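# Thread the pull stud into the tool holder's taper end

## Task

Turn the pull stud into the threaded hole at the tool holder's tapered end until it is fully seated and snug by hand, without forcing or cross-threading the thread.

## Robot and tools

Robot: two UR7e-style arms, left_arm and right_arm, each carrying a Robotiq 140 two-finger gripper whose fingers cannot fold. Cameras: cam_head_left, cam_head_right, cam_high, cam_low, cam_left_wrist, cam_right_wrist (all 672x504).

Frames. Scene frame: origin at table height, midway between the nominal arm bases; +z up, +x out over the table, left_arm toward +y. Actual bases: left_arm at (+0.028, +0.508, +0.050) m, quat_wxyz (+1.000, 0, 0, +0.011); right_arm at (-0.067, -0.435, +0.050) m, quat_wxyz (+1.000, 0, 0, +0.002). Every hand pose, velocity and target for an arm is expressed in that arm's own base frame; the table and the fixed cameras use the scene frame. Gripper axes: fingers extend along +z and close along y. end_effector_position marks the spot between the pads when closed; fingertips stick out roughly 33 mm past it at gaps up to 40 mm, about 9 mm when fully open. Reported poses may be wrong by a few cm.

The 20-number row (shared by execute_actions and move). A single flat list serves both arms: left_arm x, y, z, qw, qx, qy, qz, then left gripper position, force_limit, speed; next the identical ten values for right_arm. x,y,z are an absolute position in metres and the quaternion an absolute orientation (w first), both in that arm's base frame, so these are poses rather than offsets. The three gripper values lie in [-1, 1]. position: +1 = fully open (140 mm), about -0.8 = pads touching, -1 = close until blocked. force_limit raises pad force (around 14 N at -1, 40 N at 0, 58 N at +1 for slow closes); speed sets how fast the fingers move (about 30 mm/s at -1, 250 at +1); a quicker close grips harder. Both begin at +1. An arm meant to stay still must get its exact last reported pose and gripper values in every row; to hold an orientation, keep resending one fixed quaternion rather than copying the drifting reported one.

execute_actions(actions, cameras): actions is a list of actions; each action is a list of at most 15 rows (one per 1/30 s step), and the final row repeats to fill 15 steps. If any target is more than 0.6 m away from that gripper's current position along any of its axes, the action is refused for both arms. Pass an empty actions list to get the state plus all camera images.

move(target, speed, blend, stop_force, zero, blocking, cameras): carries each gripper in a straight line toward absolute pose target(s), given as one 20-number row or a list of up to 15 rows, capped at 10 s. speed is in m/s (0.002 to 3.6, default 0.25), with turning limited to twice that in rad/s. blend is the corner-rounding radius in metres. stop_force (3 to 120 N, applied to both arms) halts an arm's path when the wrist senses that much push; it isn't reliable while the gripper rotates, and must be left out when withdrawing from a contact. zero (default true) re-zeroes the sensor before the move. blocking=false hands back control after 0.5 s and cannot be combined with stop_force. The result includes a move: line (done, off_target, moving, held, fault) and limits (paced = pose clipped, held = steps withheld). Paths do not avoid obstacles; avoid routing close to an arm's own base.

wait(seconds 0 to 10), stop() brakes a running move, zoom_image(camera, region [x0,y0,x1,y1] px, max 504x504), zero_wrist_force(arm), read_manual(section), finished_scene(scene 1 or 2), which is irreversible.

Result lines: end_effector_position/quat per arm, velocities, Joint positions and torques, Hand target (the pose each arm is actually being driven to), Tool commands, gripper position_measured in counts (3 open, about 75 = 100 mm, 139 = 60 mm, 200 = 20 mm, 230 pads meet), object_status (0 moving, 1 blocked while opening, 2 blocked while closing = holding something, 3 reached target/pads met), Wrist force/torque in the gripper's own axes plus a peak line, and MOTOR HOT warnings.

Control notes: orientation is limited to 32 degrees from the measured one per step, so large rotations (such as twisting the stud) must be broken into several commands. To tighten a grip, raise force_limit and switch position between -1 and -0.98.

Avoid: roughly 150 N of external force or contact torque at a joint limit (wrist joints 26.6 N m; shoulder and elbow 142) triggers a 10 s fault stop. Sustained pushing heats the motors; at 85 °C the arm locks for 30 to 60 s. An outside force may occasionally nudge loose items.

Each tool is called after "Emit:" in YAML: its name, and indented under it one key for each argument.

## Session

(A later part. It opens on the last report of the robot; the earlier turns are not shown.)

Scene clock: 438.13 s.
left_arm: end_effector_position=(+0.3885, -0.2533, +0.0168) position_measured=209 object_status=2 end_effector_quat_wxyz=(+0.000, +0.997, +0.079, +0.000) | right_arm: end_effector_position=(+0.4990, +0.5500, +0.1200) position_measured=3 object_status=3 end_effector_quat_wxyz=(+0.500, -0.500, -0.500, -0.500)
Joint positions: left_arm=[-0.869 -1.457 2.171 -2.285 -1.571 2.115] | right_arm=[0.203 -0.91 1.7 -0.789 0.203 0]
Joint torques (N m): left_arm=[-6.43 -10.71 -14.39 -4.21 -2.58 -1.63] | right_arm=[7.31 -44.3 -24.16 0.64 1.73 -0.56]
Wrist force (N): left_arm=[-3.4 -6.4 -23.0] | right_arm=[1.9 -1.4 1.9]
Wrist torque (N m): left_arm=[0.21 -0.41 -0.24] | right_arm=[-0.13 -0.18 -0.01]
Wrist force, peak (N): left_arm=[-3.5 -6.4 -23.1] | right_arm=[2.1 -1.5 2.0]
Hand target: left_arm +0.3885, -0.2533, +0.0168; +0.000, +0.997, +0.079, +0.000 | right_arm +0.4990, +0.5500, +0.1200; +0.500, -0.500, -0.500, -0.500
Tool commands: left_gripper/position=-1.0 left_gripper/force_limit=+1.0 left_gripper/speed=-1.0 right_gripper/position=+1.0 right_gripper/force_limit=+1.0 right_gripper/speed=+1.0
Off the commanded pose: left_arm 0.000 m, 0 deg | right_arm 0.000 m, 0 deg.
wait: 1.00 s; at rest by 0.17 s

Emit:
move:
  target: [0.3885,-0.2533,0.10,0,0.9969,0.0785,0,-1,1,-1,0.499,0.55,0.12,0.5,-0.5,-0.5,-0.5,1,1,1]
  speed: 0.08
  cameras: ["cam_right_wrist"]

Emit:
zoom_image:
  camera: "cam_right_wrist"
  region: [290, 210, 390, 310]

Emit:
move:
  target:
    - [0.3885,-0.2533,0.10,0,0.7604,-0.6494,0,-1,1,-1,0.499,0.55,0.12,0.5,-0.5,-0.5,-0.5,1,1,1]
  speed: 0.5
  cameras: ["cam_right_wrist"]

Emit:
zoom_image:
  camera: "cam_right_wrist"
  region: [290, 210, 390, 310]

Emit:
move:
  target:
    - [0.3885,-0.2533,0.10,0,0.0785,-0.9969,0,-1,1,-1,0.499,0.55,0.12,0.5,-0.5,-0.5,-0.5,1,1,1]
  speed: 0.5
  cameras: ["cam_right_wrist"]

Emit:
zoom_image:
  camera: "cam_right_wrist"
  region: [290, 210, 390, 310]

Emit:
move:
  target:
    - [0.3885,-0.2533,0.10,0,-0.6494,-0.7604,0,-1,1,-1,0.499,0.55,0.12,0.5,-0.5,-0.5,-0.5,1,1,1]
  speed: 0.5
  cameras: ["cam_right_wrist"]

Emit:
zoom_image:
  camera: "cam_right_wrist"
  region: [290, 210, 390, 310]

Scene clock: 451.90 s.
left_arm: end_effector_position=(+0.3885, -0.2533, +0.1001) position_measured=209 object_status=2 end_effector_quat_wxyz=(+0.000, +0.997, +0.079, +0.000) | right_arm: end_effector_position=(+0.4990, +0.5500, +0.1200) position_measured=3 object_status=3 end_effector_quat_wxyz=(+0.500, -0.500, -0.500, -0.500)
Joint positions: left_arm=[-0.869 -1.585 2.051 -2.037 -1.571 2.115] | right_arm=[0.203 -0.91 1.7 -0.789 0.203 0]
Joint torques (N m): left_arm=[2.42 -14.07 -16.89 -5.12 1.03 0.82] | right_arm=[7.17 -41.2 -25.05 0.46 1.66 -0.69]
Wrist force (N): left_arm=[0.1 1.6 -1.5] | right_arm=[2.2 -1.3 1.8]
Wrist torque (N m): left_arm=[0.09 -0.41 -0.28] | right_arm=[-0.12 -0.26 -0.01]
Wrist force, peak (N): left_arm=[-3.4 -6.7 -23.1] | right_arm=[2.1 -1.5 2.0]
Hand target: left_arm +0.3885, -0.2533, +0.1000; +0.000, +0.997, +0.079, +0.000 | right_arm +0.4990, +0.5500, +0.1200; +0.500, -0.500, -0.500, -0.500
Off the commanded pose: left_arm 0.000 m, 0 deg | right_arm 0.000 m, 0 deg.
move: done
Images, in order (width x height): cam_right_wrist 672x504.

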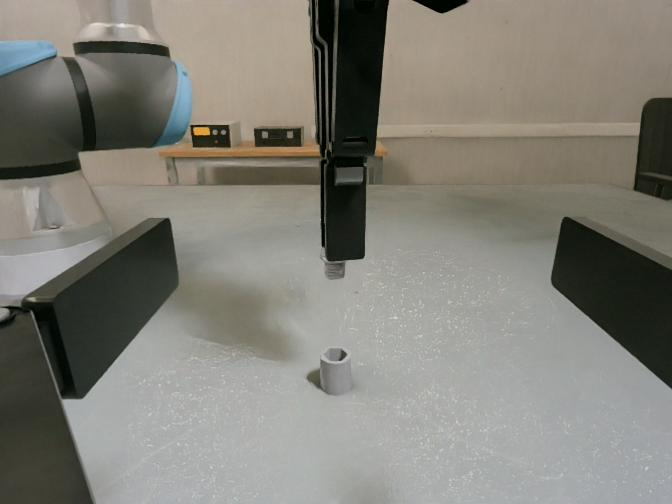

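Scaled by 5.040 from the camera's 672x504 image, which has a finer 960x720 frame.

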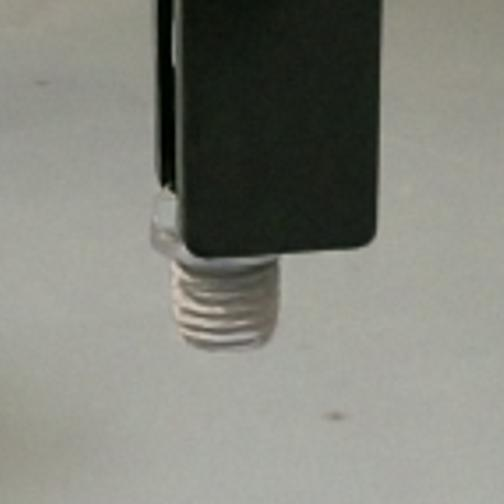

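Scene clock: 454.07 s.
left_arm: end_effector_position=(+0.3885, -0.2533, +0.1000) position_measured=209 object_status=2 end_effector_quat_wxyz=(+0.000, +0.761, -0.649, +0.000) | right_arm: end_effector_position=(+0.4990, +0.5500, +0.1200) position_measured=3 object_status=3 end_effector_quat_wxyz=(+0.500, -0.500, -0.500, -0.500)
Joint positions: left_arm=[-0.869 -1.585 2.051 -2.037 -1.571 3.686] | right_arm=[0.203 -0.91 1.7 -0.789 0.203 0]
Joint torques (N m): left_arm=[2.56 -14.33 -30.77 -1.82 -0.1 1.75] | right_arm=[7.23 -39.83 -24.88 0.42 1.66 -0.41]
Wrist force (N): left_arm=[0.1 1.6 -1.4] | right_arm=[1.8 -1.5 1.8]
Wrist torque (N m): left_arm=[0.10 -0.41 -0.07] | right_arm=[-0.16 -0.18 -0.01]
Wrist force, peak (N): left_arm=[-0.1 1.9 -1.3] | right_arm=[2.2 -1.3 2.1]
Hand target: left_arm +0.3885, -0.2533, +0.1000; +0.000, +0.760, -0.649, +0.000 | right_arm +0.4990, +0.5500, +0.1200; +0.500, -0.500, -0.500, -0.500
Off the commanded pose: left_arm 0.000 m, 0 deg | right_arm 0.000 m, 0 deg.
move: done
Images, in order (width x height): cam_right_wrist 672x504.

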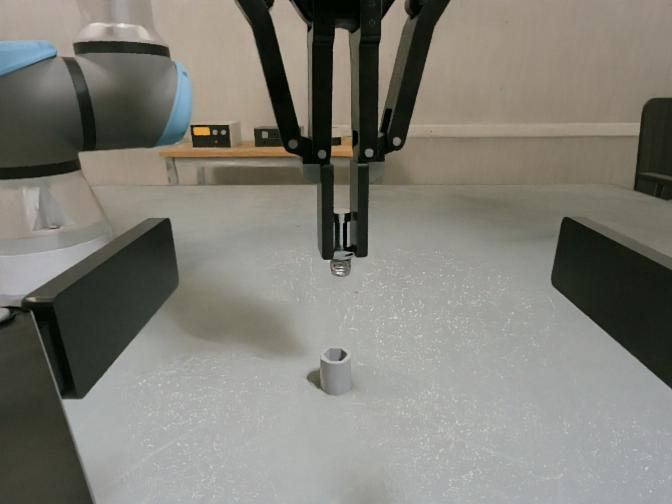

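Scaled by 5.040 from the camera's 672x504 image, which has a finer 960x720 frame.

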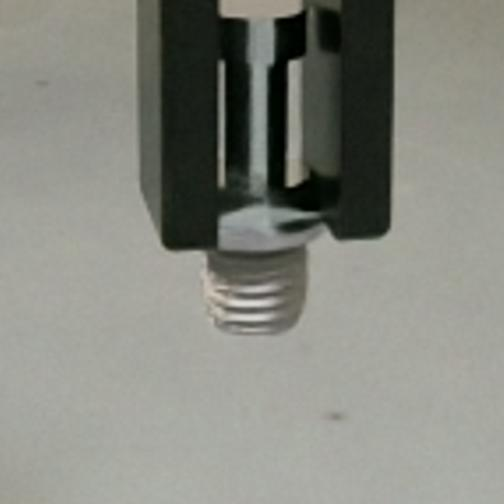

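Scene clock: 456.23 s.
left_arm: end_effector_position=(+0.3885, -0.2533, +0.1000) position_measured=209 object_status=2 end_effector_quat_wxyz=(+0.000, -0.079, +0.997, +0.000) | right_arm: end_effector_position=(+0.4990, +0.5500, +0.1200) position_measured=3 object_status=3 end_effector_quat_wxyz=(+0.500, -0.500, -0.500, -0.500)
Joint positions: left_arm=[-0.869 -1.584 2.051 -2.037 -1.571 5.256] | right_arm=[0.203 -0.91 1.7 -0.789 0.203 0]
Joint torques (N m): left_arm=[2.5 -13.73 -30.23 -1.91 -0.1 1.82] | right_arm=[8.08 -38.55 -24.37 0.39 1.54 -0.48]
Wrist force (N): left_arm=[-0.2 1.4 -1.3] | right_arm=[2.1 -1.5 1.8]
Wrist torque (N m): left_arm=[0.06 -0.34 -0.07] | right_arm=[-0.16 -0.23 -0.01]
Wrist force, peak (N): left_arm=[-0.1 1.7 -1.6] | right_arm=[2.2 -1.4 2.0]
Hand target: left_arm +0.3885, -0.2533, +0.1000; +0.000, -0.078, +0.997, +0.000 | right_arm +0.4990, +0.5500, +0.1200; +0.500, -0.500, -0.500, -0.500
Off the commanded pose: left_arm 0.000 m, 0 deg | right_arm 0.000 m, 0 deg.
move: done
Images, in order (width x height): cam_right_wrist 672x504.

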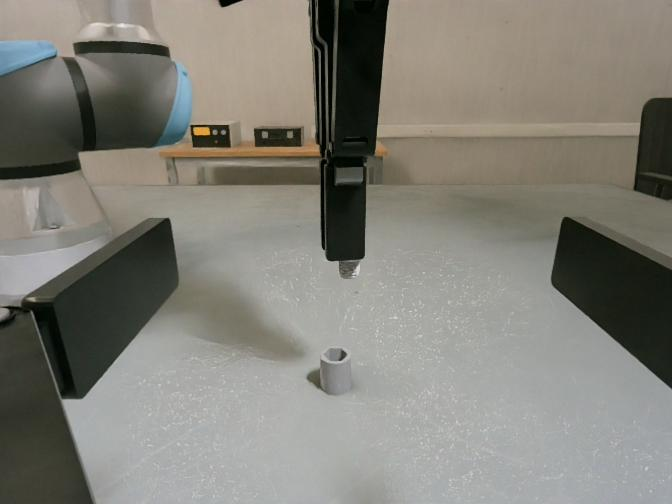

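Scaled by 5.040 from the camera's 672x504 image, which has a finer 960x720 frame.

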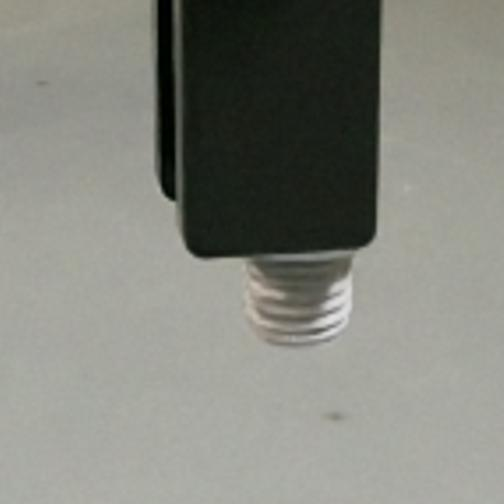

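Scene clock: 458.30 s.
left_arm: end_effector_position=(+0.3877, -0.2537, +0.1000) position_measured=209 object_status=2 end_effector_quat_wxyz=(+0.046, +0.504, +0.853, +0.125) end_effector_velocity=(-0.001, -0.001, +0.000) end_effector_angular_velocity=(-0.002, +0.004, +0.001) | right_arm: end_effector_position=(+0.4990, +0.5500, +0.1200) position_measured=3 object_status=3 end_effector_quat_wxyz=(+0.500, -0.500, -0.500, -0.500)
Joint positions: left_arm=[-1.061 -1.623 2.106 -2.006 -1.307 6.283] | right_arm=[0.203 -0.91 1.7 -0.789 0.203 0]
Joint velocities: left_arm=[0.001 0.001 -0.001 0 -0.005 0] | right_arm=[within noise]
Joint torques (N m): left_arm=[9 -13.04 -29.95 -0.51 -1.07 -1.7] | right_arm=[7.5 -37.36 -23.96 0.4 1.44 -0.43]
Wrist force (N): left_arm=[-0.2 2.1 -1.4] | right_arm=[2.1 -1.6 1.8]
Wrist torque (N m): left_arm=[0.11 -0.31 -0.21] | right_arm=[-0.18 -0.24 -0.02]
Wrist force, peak (N): left_arm=[-0.1 2.7 -0.9] | right_arm=[2.2 -1.3 2.0]
Hand target: left_arm +0.3878, -0.2537, +0.1000; +0.046, +0.504, +0.853, +0.125 | right_arm +0.4990, +0.5500, +0.1200; +0.500, -0.500, -0.500, -0.500
Off the commanded pose: left_arm 0.001 m, 25 deg | right_arm 0.000 m, 0 deg.
joint sent to its limit (left arm) — joint 6 (wrist 3), upper limit. The joint targets are off in orientation, not in position.
move: off_target (left_arm)
Images, in order (width x height): cam_right_wrist 672x504.

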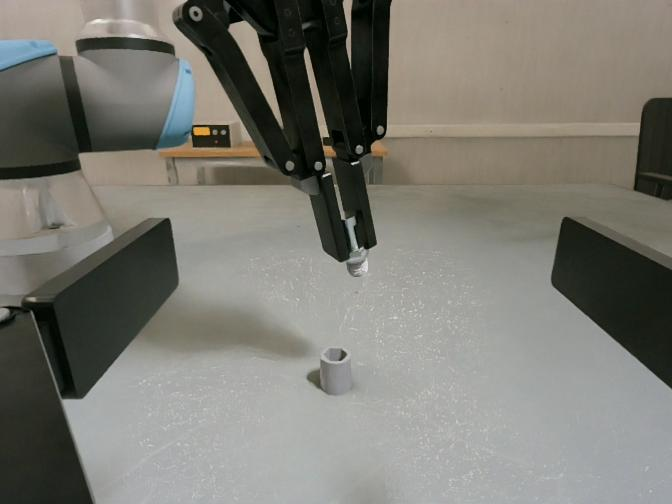

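Scaled by 5.040 from the camera's 672x504 image, which has a finer 960x720 frame.

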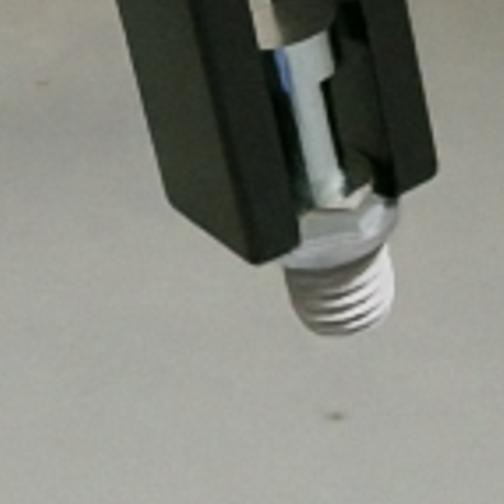

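Emit:
move:
  target:
    - [0.3885,-0.2533,0.10,0,0.0785,-0.9969,0,-1,1,-1,0.499,0.55,0.12,0.5,-0.5,-0.5,-0.5,1,1,1]
    - [0.3885,-0.2533,0.10,0,0.7604,-0.6494,0,-1,1,-1,0.499,0.55,0.12,0.5,-0.5,-0.5,-0.5,1,1,1]
    - [0.3885,-0.2533,0.10,0,0.9969,0.0785,0,-1,1,-1,0.499,0.55,0.12,0.5,-0.5,-0.5,-0.5,1,1,1]
  speed: 0.5
  blend: [0,0.03,0]

Emit:
move:
  target:
    - [0.3885,-0.2533,0.036,0,0.9969,0.0785,0,-1,1,-1,0.499,0.55,0.12,0.5,-0.5,-0.5,-0.5,1,1,1]
    - [0.3885,-0.2533,0.0168,0,0.9969,0.0785,0,-1,1,-1,0.499,0.55,0.12,0.5,-0.5,-0.5,-0.5,1,1,1]
  speed: [0.08,0.015]
  stop_force: 12
  cameras: ["cam_right_wrist","cam_left_wrist"]

Scene clock: 485.93 s.
left_arm: end_effector_position=(+0.3885, -0.2533, +0.1000) position_measured=209 object_status=2 end_effector_quat_wxyz=(+0.000, +0.997, +0.078, +0.000) | right_arm: end_effector_position=(+0.4990, +0.5500, +0.1200) position_measured=3 object_status=3 end_effector_quat_wxyz=(+0.500, -0.500, -0.500, -0.500)
Joint positions: left_arm=[-0.869 -1.584 2.051 -2.037 -1.571 2.115] | right_arm=[0.203 -0.91 1.7 -0.789 0.203 0]
Joint torques (N m): left_arm=[-0.18 -33.15 -16.64 -0.57 -0.06 -1.66] | right_arm=[8.29 -32.19 -25.57 0.13 1.46 -0.41]
Wrist force (N): left_arm=[-0.4 1.2 -1.2] | right_arm=[1.8 -1.3 1.8]
Wrist torque (N m): left_arm=[0.02 -0.29 -0.28] | right_arm=[-0.12 -0.17 -0.01]
Wrist force, peak (N): left_arm=[-0.2 2.5 -1.4] | right_arm=[2.2 -1.4 2.2]
Hand target: left_arm +0.3885, -0.2533, +0.1000; +0.000, +0.997, +0.079, +0.000 | right_arm +0.4990, +0.5500, +0.1200; +0.500, -0.500, -0.500, -0.500
Off the commanded pose: left_arm 0.000 m, 0 deg | right_arm 0.000 m, 0 deg.
move: done

Scene clock: 489.07 s.
left_arm: end_effector_position=(+0.3885, -0.2533, +0.0169) position_measured=209 object_status=2 end_effector_quat_wxyz=(+0.000, +0.997, +0.079, +0.000) | right_arm: end_effector_position=(+0.4990, +0.5500, +0.1200) position_measured=3 object_status=3 end_effector_quat_wxyz=(+0.500, -0.500, -0.500, -0.500)
Joint positions: left_arm=[-0.869 -1.457 2.171 -2.285 -1.571 2.115] | right_arm=[0.203 -0.91 1.7 -0.789 0.203 0]
Joint torques (N m): left_arm=[4.35 -30.37 -24.79 -0.39 -1.83 1.22] | right_arm=[7.58 -32.36 -25.13 -0.02 1.42 -0.44]
Wrist force (N): left_arm=[-1.2 -3.4 -14.6] | right_arm=[1.9 -1.3 1.8]
Wrist torque (N m): left_arm=[0.18 -0.44 -0.23] | right_arm=[-0.11 -0.20 -0.02]
Wrist force, peak (N): left_arm=[-4.1 -8.7 -25.8] | right_arm=[2.2 -1.5 2.0]
Hand target: left_arm +0.3885, -0.2533, +0.0169; +0.000, +0.997, +0.079, +0.000 | right_arm +0.4990, +0.5500, +0.1200; +0.500, -0.500, -0.500, -0.500
Off the commanded pose: left_arm 0.000 m, 0 deg | right_arm 0.000 m, 0 deg.
move: contact (left_arm)
Images, in order (width x height): cam_left_wrist 672x504, cam_right_wrist 672x504.

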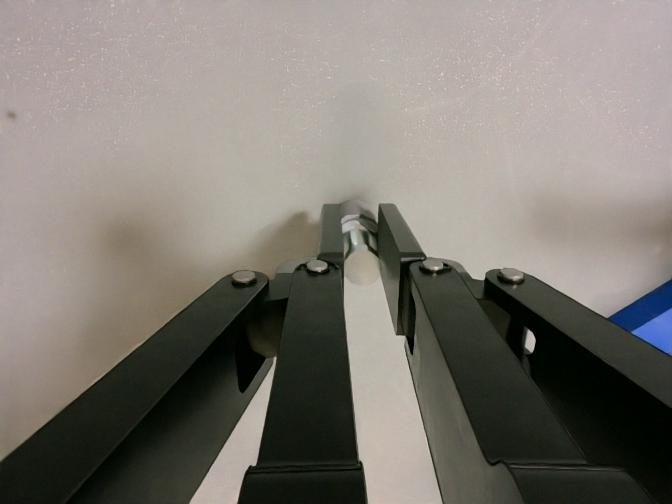

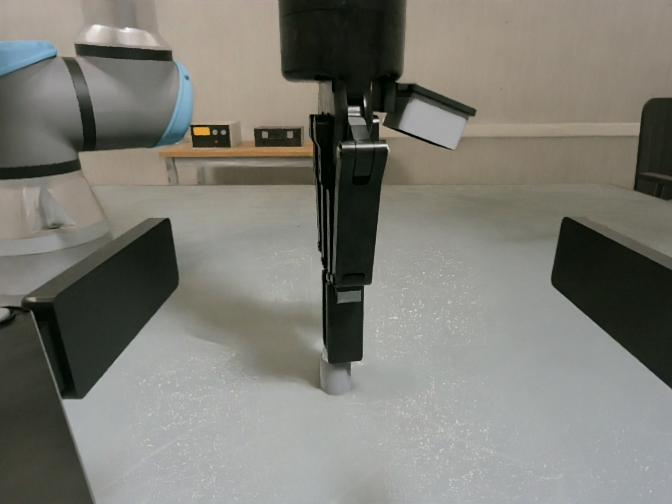

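Emit:
move:
  target:
    - [0.3885,-0.2533,0.0185,0,0.9969,0.0785,0,-0.32,0,-1,0.499,0.55,0.12,0.5,-0.5,-0.5,-0.5,1,1,1]
    - [0.3833,-0.2541,0.0185,0,0.9969,0.0785,0,-0.32,0,-1,0.499,0.55,0.12,0.5,-0.5,-0.5,-0.5,1,1,1]
    - [0.3833,-0.2541,0.018,0,0.9969,0.0785,0,-1,1,-1,0.499,0.55,0.12,0.5,-0.5,-0.5,-0.5,1,1,1]
  speed: 0.05

Emit:
wait:
  seconds: 1

Emit:
move:
  target: [0.3833,-0.2541,0.10,0,0.9969,0.0785,0,-1,1,-1,0.499,0.55,0.12,0.5,-0.5,-0.5,-0.5,1,1,1]
  speed: 0.08
  cameras: ["cam_right_wrist"]

Emit:
zoom_image:
  camera: "cam_right_wrist"
  region: [290, 210, 390, 310]

Emit:
move:
  target: [0.3833,-0.2541,0.10,0,0.7604,-0.6494,0,-1,1,-1,0.499,0.55,0.12,0.5,-0.5,-0.5,-0.5,1,1,1]
  speed: 0.5
  cameras: ["cam_right_wrist"]

Emit:
zoom_image:
  camera: "cam_right_wrist"
  region: [290, 210, 390, 310]

Emit:
move:
  target: [0.3833,-0.2541,0.10,0,0.0785,-0.9969,0,-1,1,-1,0.499,0.55,0.12,0.5,-0.5,-0.5,-0.5,1,1,1]
  speed: 0.5
  cameras: ["cam_right_wrist"]

Emit:
zoom_image:
  camera: "cam_right_wrist"
  region: [290, 210, 390, 310]

Emit:
move:
  target:
    - [0.3833,-0.2541,0.10,0,0.7604,-0.6494,0,-1,1,-1,0.499,0.55,0.12,0.5,-0.5,-0.5,-0.5,1,1,1]
    - [0.3833,-0.2541,0.10,0,0.9969,0.0785,0,-1,1,-1,0.499,0.55,0.12,0.5,-0.5,-0.5,-0.5,1,1,1]
    - [0.3833,-0.2541,0.10,0,0.6494,0.7604,0,-1,1,-1,0.499,0.55,0.12,0.5,-0.5,-0.5,-0.5,1,1,1]
  speed: 0.5
  blend: [0.03,0.03,0]
  cameras: ["cam_right_wrist"]

Emit:
zoom_image:
  camera: "cam_right_wrist"
  region: [290, 210, 390, 310]

Scene clock: 516.70 s.
left_arm: end_effector_position=(+0.3833, -0.2541, +0.0180) position_measured=209 object_status=0 end_effector_quat_wxyz=(+0.000, +0.997, +0.079, +0.000) | right_arm: end_effector_position=(+0.4990, +0.5500, +0.1200) position_measured=3 object_status=3 end_effector_quat_wxyz=(+0.500, -0.500, -0.500, -0.500)
Joint positions: left_arm=[-0.879 -1.468 2.18 -2.282 -1.571 2.105] | right_arm=[0.203 -0.91 1.7 -0.789 0.203 0]
Joint torques (N m): left_arm=[5.92 -16.4 -23.79 -3.3 -0.64 1.92] | right_arm=[7.23 -31.85 -24.74 -0.31 1.5 -0.35]
Wrist force (N): left_arm=[-3.4 -5.6 -21.1] | right_arm=[2.0 -1.3 2.0]
Wrist torque (N m): left_arm=[0.28 -0.43 -0.08] | right_arm=[-0.12 -0.21 -0.01]
Wrist force, peak (N): left_arm=[-3.3 -5.2 -21.4] | right_arm=[2.2 -1.5 2.0]
Hand target: left_arm +0.3833, -0.2541, +0.0180; +0.000, +0.997, +0.079, +0.000 | right_arm +0.4990, +0.5500, +0.1200; +0.500, -0.500, -0.500, -0.500
Off the commanded pose: left_arm 0.000 m, 0 deg | right_arm 0.000 m, 0 deg.
move: done

Scene clock: 517.70 s.
left_arm: end_effector_position=(+0.3833, -0.2541, +0.0180) position_measured=209 object_status=2 end_effector_quat_wxyz=(+0.000, +0.997, +0.079, +0.000) | right_arm: end_effector_position=(+0.4990, +0.5500, +0.1200) position_measured=3 object_status=3 end_effector_quat_wxyz=(+0.500, -0.500, -0.500, -0.500)
Joint positions: left_arm=[-0.879 -1.468 2.18 -2.282 -1.571 2.105] | right_arm=[0.203 -0.91 1.7 -0.789 0.203 0]
Joint torques (N m): left_arm=[2.28 -15.75 -21.4 -5.53 0.18 1.89] | right_arm=[7.57 -32.45 -24.78 -0.18 1.39 -0.29]
Wrist force (N): left_arm=[-3.3 -5.6 -21.2] | right_arm=[2.0 -1.4 1.9]
Wrist torque (N m): left_arm=[0.26 -0.46 -0.08] | right_arm=[-0.13 -0.21 -0.01]
Wrist force, peak (N): left_arm=[-3.7 -5.2 -21.7] | right_arm=[2.3 -1.4 1.9]
Hand target: left_arm +0.3833, -0.2541, +0.0180; +0.000, +0.997, +0.079, +0.000 | right_arm +0.4990, +0.5500, +0.1200; +0.500, -0.500, -0.500, -0.500
Tool commands: left_gripper/position=-1.0 left_gripper/force_limit=+1.0 left_gripper/speed=-1.0 right_gripper/position=+1.0 right_gripper/force_limit=+1.0 right_gripper/speed=+1.0
Off the commanded pose: left_arm 0.000 m, 0 deg | right_arm 0.000 m, 0 deg.
wait: 1.00 s; at rest by 0.17 s

Scene clock: 519.13 s.
left_arm: end_effector_position=(+0.3833, -0.2541, +0.1001) position_measured=209 object_status=2 end_effector_quat_wxyz=(+0.000, +0.997, +0.078, +0.000) | right_arm: end_effector_position=(+0.4990, +0.5500, +0.1200) position_measured=3 object_status=3 end_effector_quat_wxyz=(+0.500, -0.500, -0.500, -0.500)
Joint positions: left_arm=[-0.879 -1.594 2.06 -2.037 -1.571 2.105] | right_arm=[0.203 -0.91 1.7 -0.789 0.203 0]
Joint torques (N m): left_arm=[5.61 -13.93 -17.85 -5.01 1.43 -0.04] | right_arm=[7.05 -31.89 -24.51 -0.19 1.32 -0.28]
Wrist force (N): left_arm=[0.3 2.1 -1.3] | right_arm=[2.0 -1.4 1.9]
Wrist torque (N m): left_arm=[0.21 -0.44 -0.07] | right_arm=[-0.13 -0.22 -0.02]
Wrist force, peak (N): left_arm=[-3.1 -5.3 -20.6] | right_arm=[2.0 -1.6 2.1]
Hand target: left_arm +0.3833, -0.2541, +0.1000; +0.000, +0.997, +0.079, +0.000 | right_arm +0.4990, +0.5500, +0.1200; +0.500, -0.500, -0.500, -0.500
Off the commanded pose: left_arm 0.000 m, 0 deg | right_arm 0.000 m, 0 deg.
move: done
Images, in order (width x height): cam_right_wrist 672x504.

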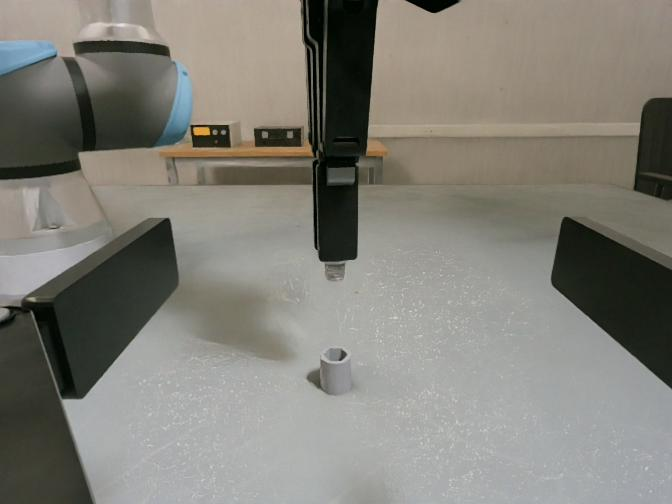

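Scaled by 5.040 from the camera's 672x504 image, which has a finer 960x720 frame.

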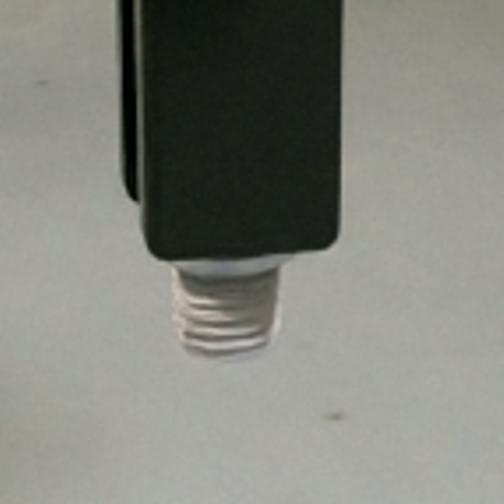

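Scene clock: 521.30 s.
left_arm: end_effector_position=(+0.3833, -0.2541, +0.1000) position_measured=209 object_status=2 end_effector_quat_wxyz=(+0.000, +0.761, -0.649, +0.000) | right_arm: end_effector_position=(+0.4990, +0.5500, +0.1200) position_measured=3 object_status=3 end_effector_quat_wxyz=(+0.500, -0.500, -0.500, -0.500)
Joint positions: left_arm=[-0.879 -1.594 2.06 -2.037 -1.571 3.675] | right_arm=[0.203 -0.91 1.7 -0.789 0.203 0]
Joint torques (N m): left_arm=[2.02 -13.83 -29.76 -2.03 -0.08 1.71] | right_arm=[7.29 -32.52 -25.07 -0.23 1.61 -0.38]
Wrist force (N): left_arm=[0.3 2.0 -1.6] | right_arm=[1.9 -1.2 1.9]
Wrist torque (N m): left_arm=[0.17 -0.46 -0.06] | right_arm=[-0.10 -0.19 -0.01]
Wrist force, peak (N): left_arm=[0.5 2.3 -1.7] | right_arm=[2.1 -1.7 2.0]
Hand target: left_arm +0.3833, -0.2541, +0.1000; +0.000, +0.760, -0.649, +0.000 | right_arm +0.4990, +0.5500, +0.1200; +0.500, -0.500, -0.500, -0.500
Off the commanded pose: left_arm 0.000 m, 0 deg | right_arm 0.000 m, 0 deg.
move: done
Images, in order (width x height): cam_right_wrist 672x504.

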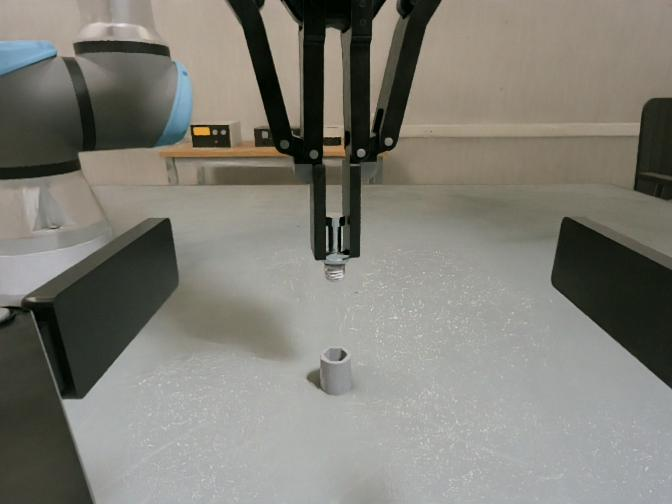

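Scaled by 5.040 from the camera's 672x504 image, which has a finer 960x720 frame.

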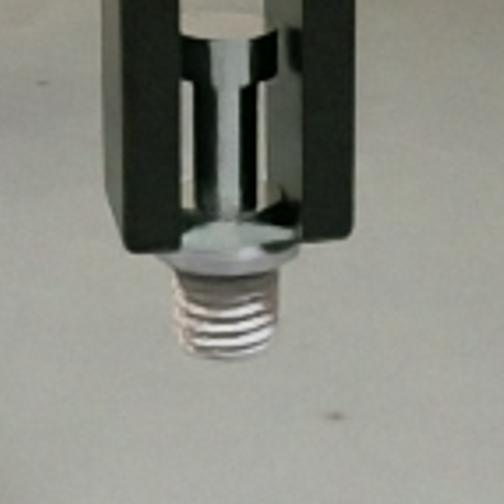

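Scene clock: 523.47 s.
left_arm: end_effector_position=(+0.3833, -0.2541, +0.1000) position_measured=209 object_status=2 end_effector_quat_wxyz=(+0.000, -0.079, +0.997, +0.000) | right_arm: end_effector_position=(+0.4990, +0.5500, +0.1200) position_measured=3 object_status=3 end_effector_quat_wxyz=(+0.500, -0.500, -0.500, -0.500)
Joint positions: left_arm=[-0.879 -1.594 2.06 -2.037 -1.571 5.246] | right_arm=[0.203 -0.91 1.7 -0.789 0.203 0]
Joint torques (N m): left_arm=[1.87 -13.47 -30.75 -2.05 -0.11 1.78] | right_arm=[7.71 -32.24 -24.38 -0.27 1.4 -0.48]
Wrist force (N): left_arm=[0.4 2.2 -1.6] | right_arm=[2.0 -1.2 1.9]
Wrist torque (N m): left_arm=[0.21 -0.47 -0.07] | right_arm=[-0.10 -0.21 -0.01]
Wrist force, peak (N): left_arm=[0.7 2.5 -1.4] | right_arm=[2.2 -1.3 2.1]
Hand target: left_arm +0.3833, -0.2541, +0.1000; +0.000, -0.078, +0.997, +0.000 | right_arm +0.4990, +0.5500, +0.1200; +0.500, -0.500, -0.500, -0.500
Off the commanded pose: left_arm 0.000 m, 0 deg | right_arm 0.000 m, 0 deg.
move: done
Images, in order (width x height): cam_right_wrist 672x504.

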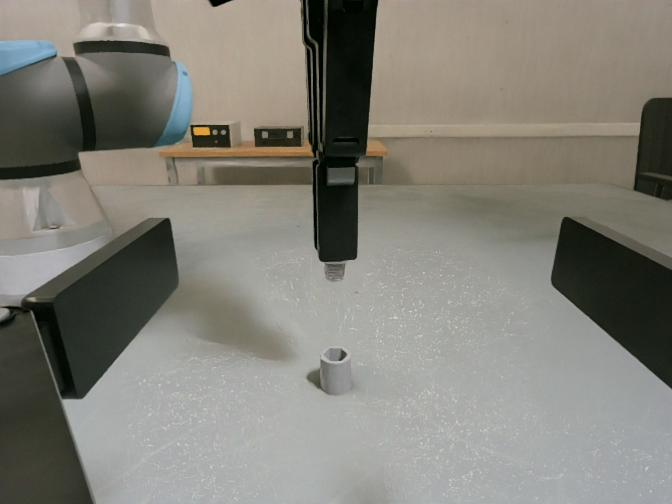

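Scaled by 5.040 from the camera's 672x504 image, which has a finer 960x720 frame.

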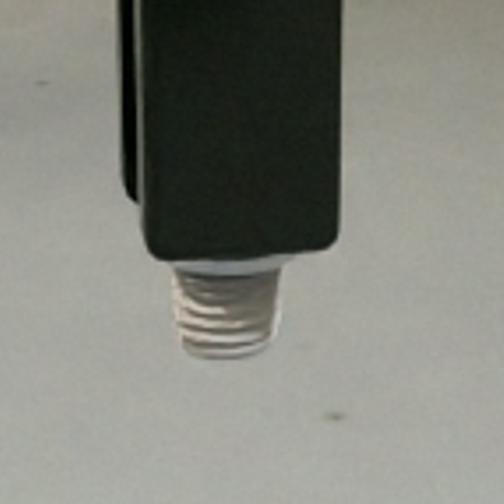

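Scene clock: 528.77 s.
left_arm: end_effector_position=(+0.3833, -0.2541, +0.1000) position_measured=209 object_status=2 end_effector_quat_wxyz=(+0.000, +0.650, +0.760, +0.000) | right_arm: end_effector_position=(+0.4990, +0.5500, +0.1200) position_measured=3 object_status=3 end_effector_quat_wxyz=(+0.500, -0.500, -0.500, -0.500)
Joint positions: left_arm=[-0.88 -1.594 2.06 -2.037 -1.571 0.534] | right_arm=[0.203 -0.91 1.7 -0.789 0.203 0]
Joint torques (N m): left_arm=[0.7 -31.42 -17.57 -0.81 -0.26 -1.49] | right_arm=[7.38 -32.12 -25.05 -0.52 1.4 -0.1]
Wrist force (N): left_arm=[0.1 2.0 -1.3] | right_arm=[1.9 -1.6 1.8]
Wrist torque (N m): left_arm=[0.16 -0.41 -0.26] | right_arm=[-0.17 -0.19 -0.01]
Wrist force, peak (N): left_arm=[0.6 2.4 -1.7] | right_arm=[2.4 -1.5 1.8]
Hand target: left_arm +0.3833, -0.2541, +0.1000; +0.000, +0.649, +0.760, +0.000 | right_arm +0.4990, +0.5500, +0.1200; +0.500, -0.500, -0.500, -0.500
Off the commanded pose: left_arm 0.000 m, 0 deg | right_arm 0.000 m, 0 deg.
move: done
Images, in order (width x height): cam_right_wrist 672x504.

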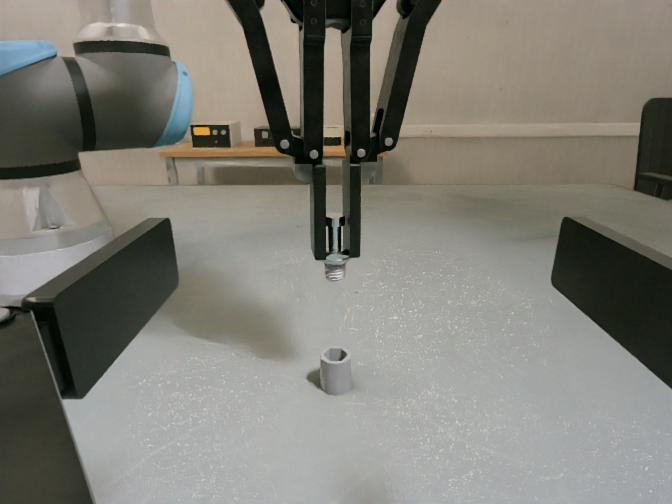

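Scaled by 5.040 from the camera's 672x504 image, which has a finer 960x720 frame.

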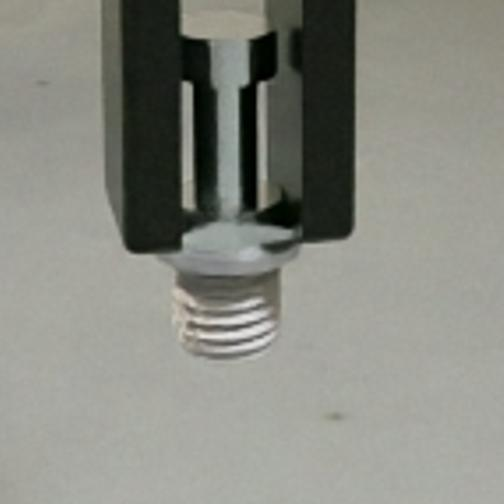

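Emit:
move:
  target:
    - [0.3833,-0.2541,0.2,0,-0.0785,0.9969,0,-1,1,-1,0.48,0.5,0.24,0.5,-0.5,-0.5,-0.5,1,1,1]
    - [0.365,-0.32,0.2,0,-0.7604,0.6494,0,-1,1,-1,0.46,0.42,0.24,0.5,-0.5,-0.5,-0.5,1,1,1]
    - [0.345,-0.40,0.2,0,-0.9969,-0.0785,0,-1,1,-1,0.445,0.35,0.18,0.5,-0.5,-0.5,-0.5,1,1,1]
    - [0.3287,-0.4629,0.15,0,-0.6494,-0.7604,0,-1,1,-1,0.445,0.35,0.12,0.5,-0.5,-0.5,-0.5,1,1,1]
  speed: 0.5
  blend: [0.03,0.03,0.03,0]

Emit:
move:
  target: [0.3287,-0.4629,0.102,0,-0.6494,-0.7604,0,-1,1,-1,0.445,0.35,0.12,0.5,-0.5,-0.5,-0.5,1,1,1]
  speed: 0.08
  stop_force: 5
  cameras: ["cam_left_wrist","cam_right_wrist","cam_low","cam_head_right"]

Emit:
zoom_image:
  camera: "cam_left_wrist"
  region: [280, 140, 440, 300]

Emit:
zoom_image:
  camera: "cam_right_wrist"
  region: [280, 200, 390, 310]

Emit:
zoom_image:
  camera: "cam_low"
  region: [450, 190, 530, 270]

Scene clock: 556.00 s.
left_arm: end_effector_position=(+0.3287, -0.4630, +0.1500) position_measured=209 object_status=2 end_effector_quat_wxyz=(+0.000, +0.650, +0.760, +0.000) | right_arm: end_effector_position=(+0.4450, +0.3500, +0.1199) position_measured=3 object_status=3 end_effector_quat_wxyz=(+0.500, -0.500, -0.500, -0.500)
Joint positions: left_arm=[-1.19 -1.385 1.693 -1.879 -1.571 -6.06] | right_arm=[-0.216 -1.086 2.036 -0.949 -0.216 0]
Joint torques (N m): left_arm=[7.95 -42.95 -22.8 -0.38 -0.05 -1.64] | right_arm=[8.61 -48.12 -7.63 2.17 1.91 1.32]
Wrist force (N): left_arm=[0.1 2.1 -1.2] | right_arm=[1.4 -1.4 1.9]
Wrist torque (N m): left_arm=[0.17 -0.41 -0.28] | right_arm=[-0.06 -0.12 -0.15]
Wrist force, peak (N): left_arm=[0.3 2.4 -1.8] | right_arm=[3.3 -0.1 1.4]
Hand target: left_arm +0.3287, -0.4629, +0.1500; +0.000, +0.649, +0.760, +0.000 | right_arm +0.4450, +0.3500, +0.1200; +0.500, -0.500, -0.500, -0.500
Off the commanded pose: left_arm 0.000 m, 0 deg | right_arm 0.000 m, 0 deg.
move: done

Scene clock: 557.60 s.
left_arm: end_effector_position=(+0.3287, -0.4629, +0.1020) position_measured=209 object_status=2 end_effector_quat_wxyz=(+0.000, +0.649, +0.760, +0.000) | right_arm: end_effector_position=(+0.4450, +0.3500, +0.1200) position_measured=3 object_status=3 end_effector_quat_wxyz=(+0.500, -0.500, -0.500, -0.500)
Joint positions: left_arm=[-1.19 -1.344 1.774 -2.001 -1.571 -6.06] | right_arm=[-0.216 -1.086 2.036 -0.949 -0.216 0]
Joint torques (N m): left_arm=[8.12 -44.27 -31.2 -2.23 -1.04 -1.24] | right_arm=[8.95 -48.23 -20.99 2.2 1.95 -0.11]
Wrist force (N): left_arm=[0.3 1.9 -1.1] | right_arm=[1.3 -1.3 1.8]
Wrist torque (N m): left_arm=[0.12 -0.45 -0.26] | right_arm=[-0.04 -0.09 -0.15]
Wrist force, peak (N): left_arm=[0.1 2.1 -3.0] | right_arm=[1.3 -1.5 2.1]
Hand target: left_arm +0.3287, -0.4629, +0.1020; +0.000, +0.649, +0.760, +0.000 | right_arm +0.4450, +0.3500, +0.1200; +0.500, -0.500, -0.500, -0.500
Off the commanded pose: left_arm 0.000 m, 0 deg | right_arm 0.000 m, 0 deg.
move: done
Images, in order (width x height): cam_head_right 672x504, cam_low 672x504, cam_left_wrist 672x504, cam_right_wrist 672x504.

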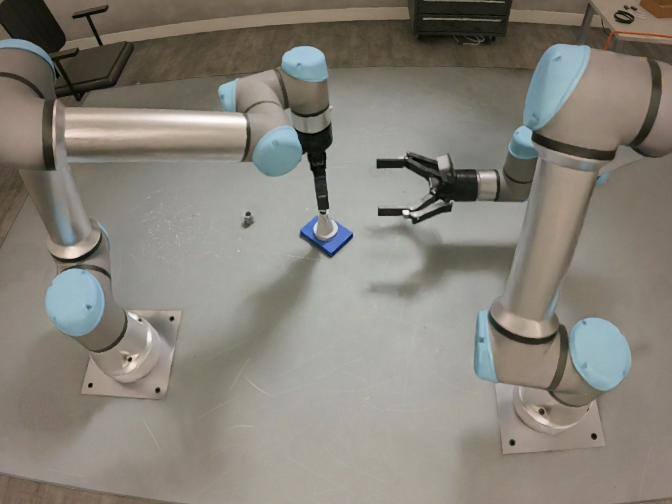

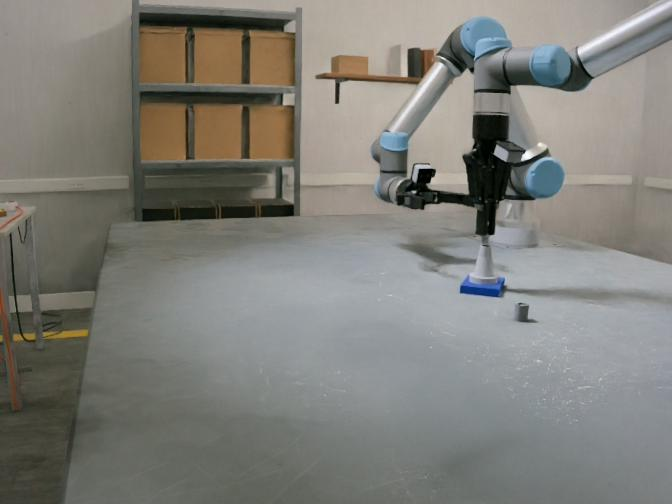

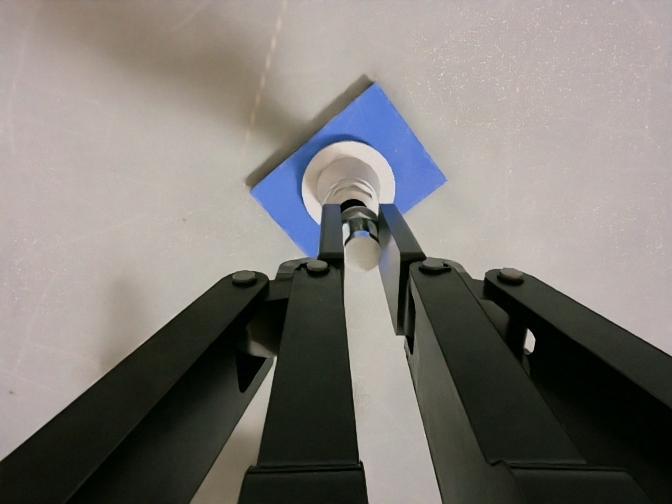

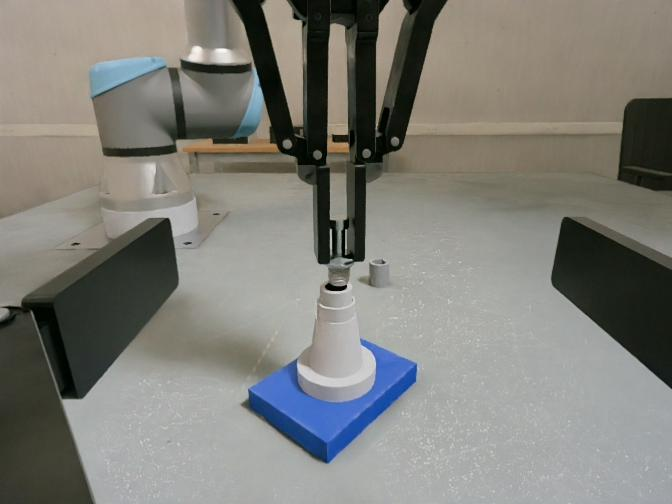

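Scaled by 3.150 from the camera's 672x504 image, which has a finer 960x720 frame.

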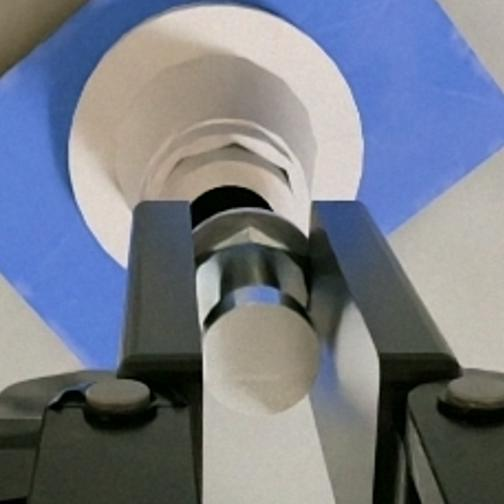

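Scaled by 4.582 from the camera's 672x504 image, which has a finer 960x720 frame.

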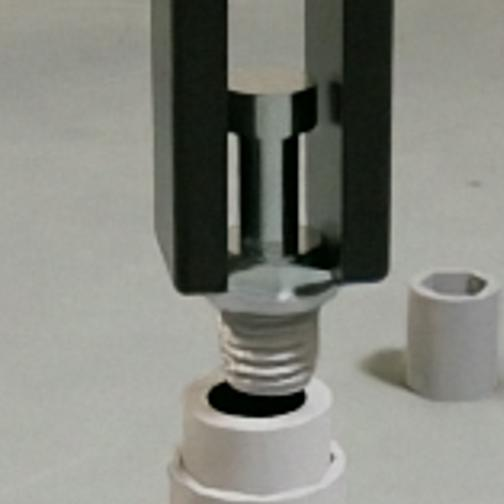

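Scaled by 6.300 from the camera's 672x504 image, which has a finer 960x720 frame.

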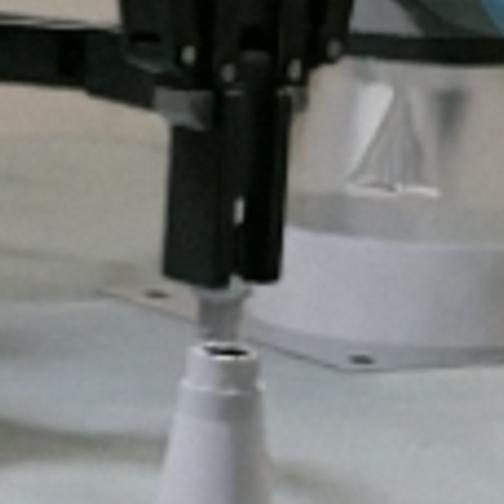

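Emit:
move:
  target: [0.3266,-0.4606,0.1,0,-0.6494,-0.7604,0,-1,1,-1,0.445,0.35,0.12,0.5,-0.5,-0.5,-0.5,1,1,1]
  speed: 0.05
  cameras: ["cam_left_wrist","cam_right_wrist","cam_low","cam_head_right"]

Emit:
zoom_image:
  camera: "cam_left_wrist"
  region: [280, 140, 440, 300]

Emit:
zoom_image:
  camera: "cam_right_wrist"
  region: [280, 200, 390, 310]

Emit:
zoom_image:
  camera: "cam_low"
  region: [470, 220, 500, 250]

Scene clock: 568.80 s.
left_arm: end_effector_position=(+0.3266, -0.4606, +0.1000) position_measured=209 object_status=2 end_effector_quat_wxyz=(+0.000, +0.649, +0.760, +0.000) | right_arm: end_effector_position=(+0.4450, +0.3500, +0.1200) position_measured=3 object_status=3 end_effector_quat_wxyz=(+0.500, -0.500, -0.500, -0.500)
Joint positions: left_arm=[-1.192 -1.349 1.786 -2.008 -1.571 -6.062] | right_arm=[-0.216 -1.086 2.036 -0.949 -0.216 0]
Joint torques (N m): left_arm=[-5.11 -37.2 -27.78 -4.09 1.75 -1.38] | right_arm=[7.37 -47.05 -20.04 2.12 1.61 -0.09]
Wrist force (N): left_arm=[0.2 2.0 -1.0] | right_arm=[1.1 -1.3 1.8]
Wrist torque (N m): left_arm=[0.15 -0.43 -0.07] | right_arm=[-0.04 -0.06 -0.15]
Wrist force, peak (N): left_arm=[0.3 2.4 -1.1] | right_arm=[1.2 -1.4 2.2]
Hand target: left_arm +0.3266, -0.4606, +0.1000; +0.000, +0.649, +0.760, +0.000 | right_arm +0.4450, +0.3500, +0.1200; +0.500, -0.500, -0.500, -0.500
Off the commanded pose: left_arm 0.000 m, 0 deg | right_arm 0.000 m, 0 deg.
move: done
Images, in order (width x height): cam_head_right 672x504, cam_low 672x504, cam_left_wrist 672x504, cam_right_wrist 672x504.

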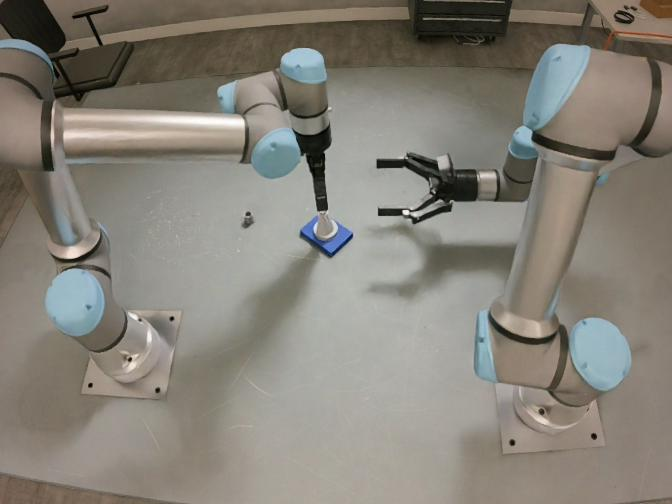

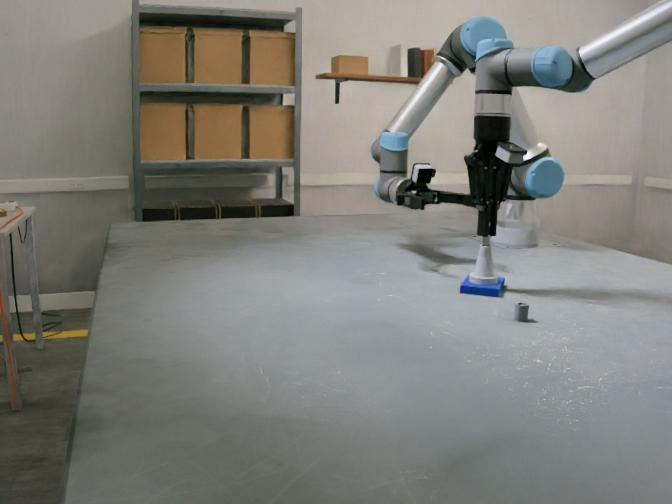

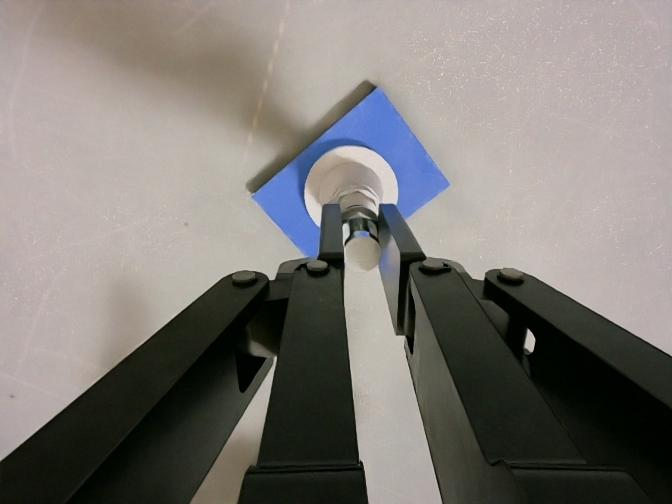

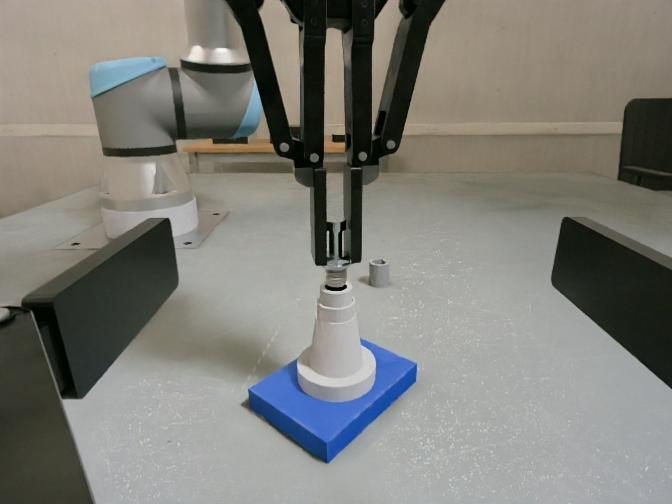

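Scaled by 3.150 from the camera's 672x504 image, which has a finer 960x720 frame.

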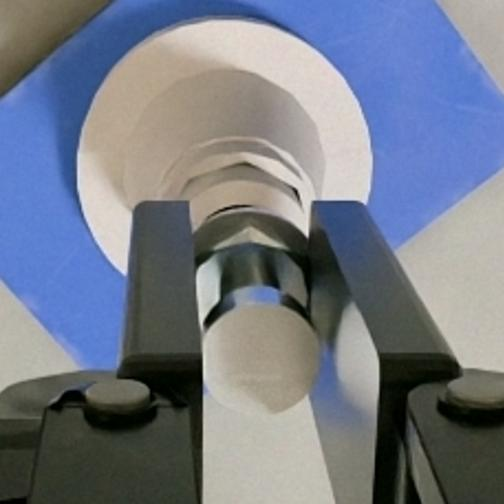

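Scaled by 4.582 from the camera's 672x504 image, which has a finer 960x720 frame.

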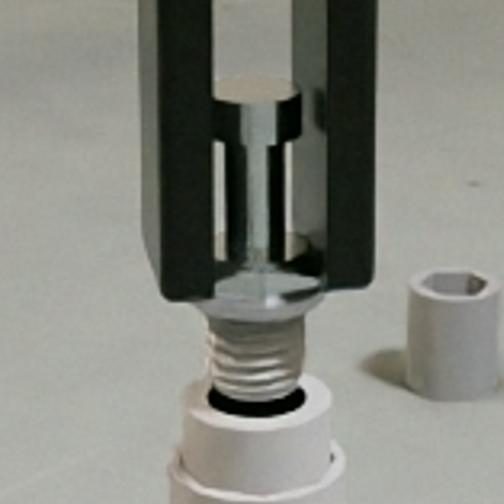

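Scaled by 16.800 from the camera's 672x504 image, which has a finer 960x720 frame.

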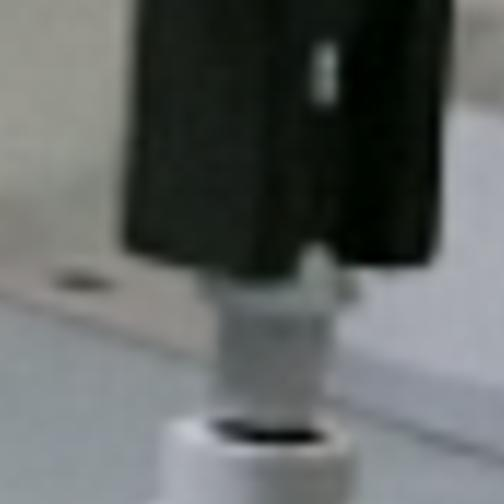

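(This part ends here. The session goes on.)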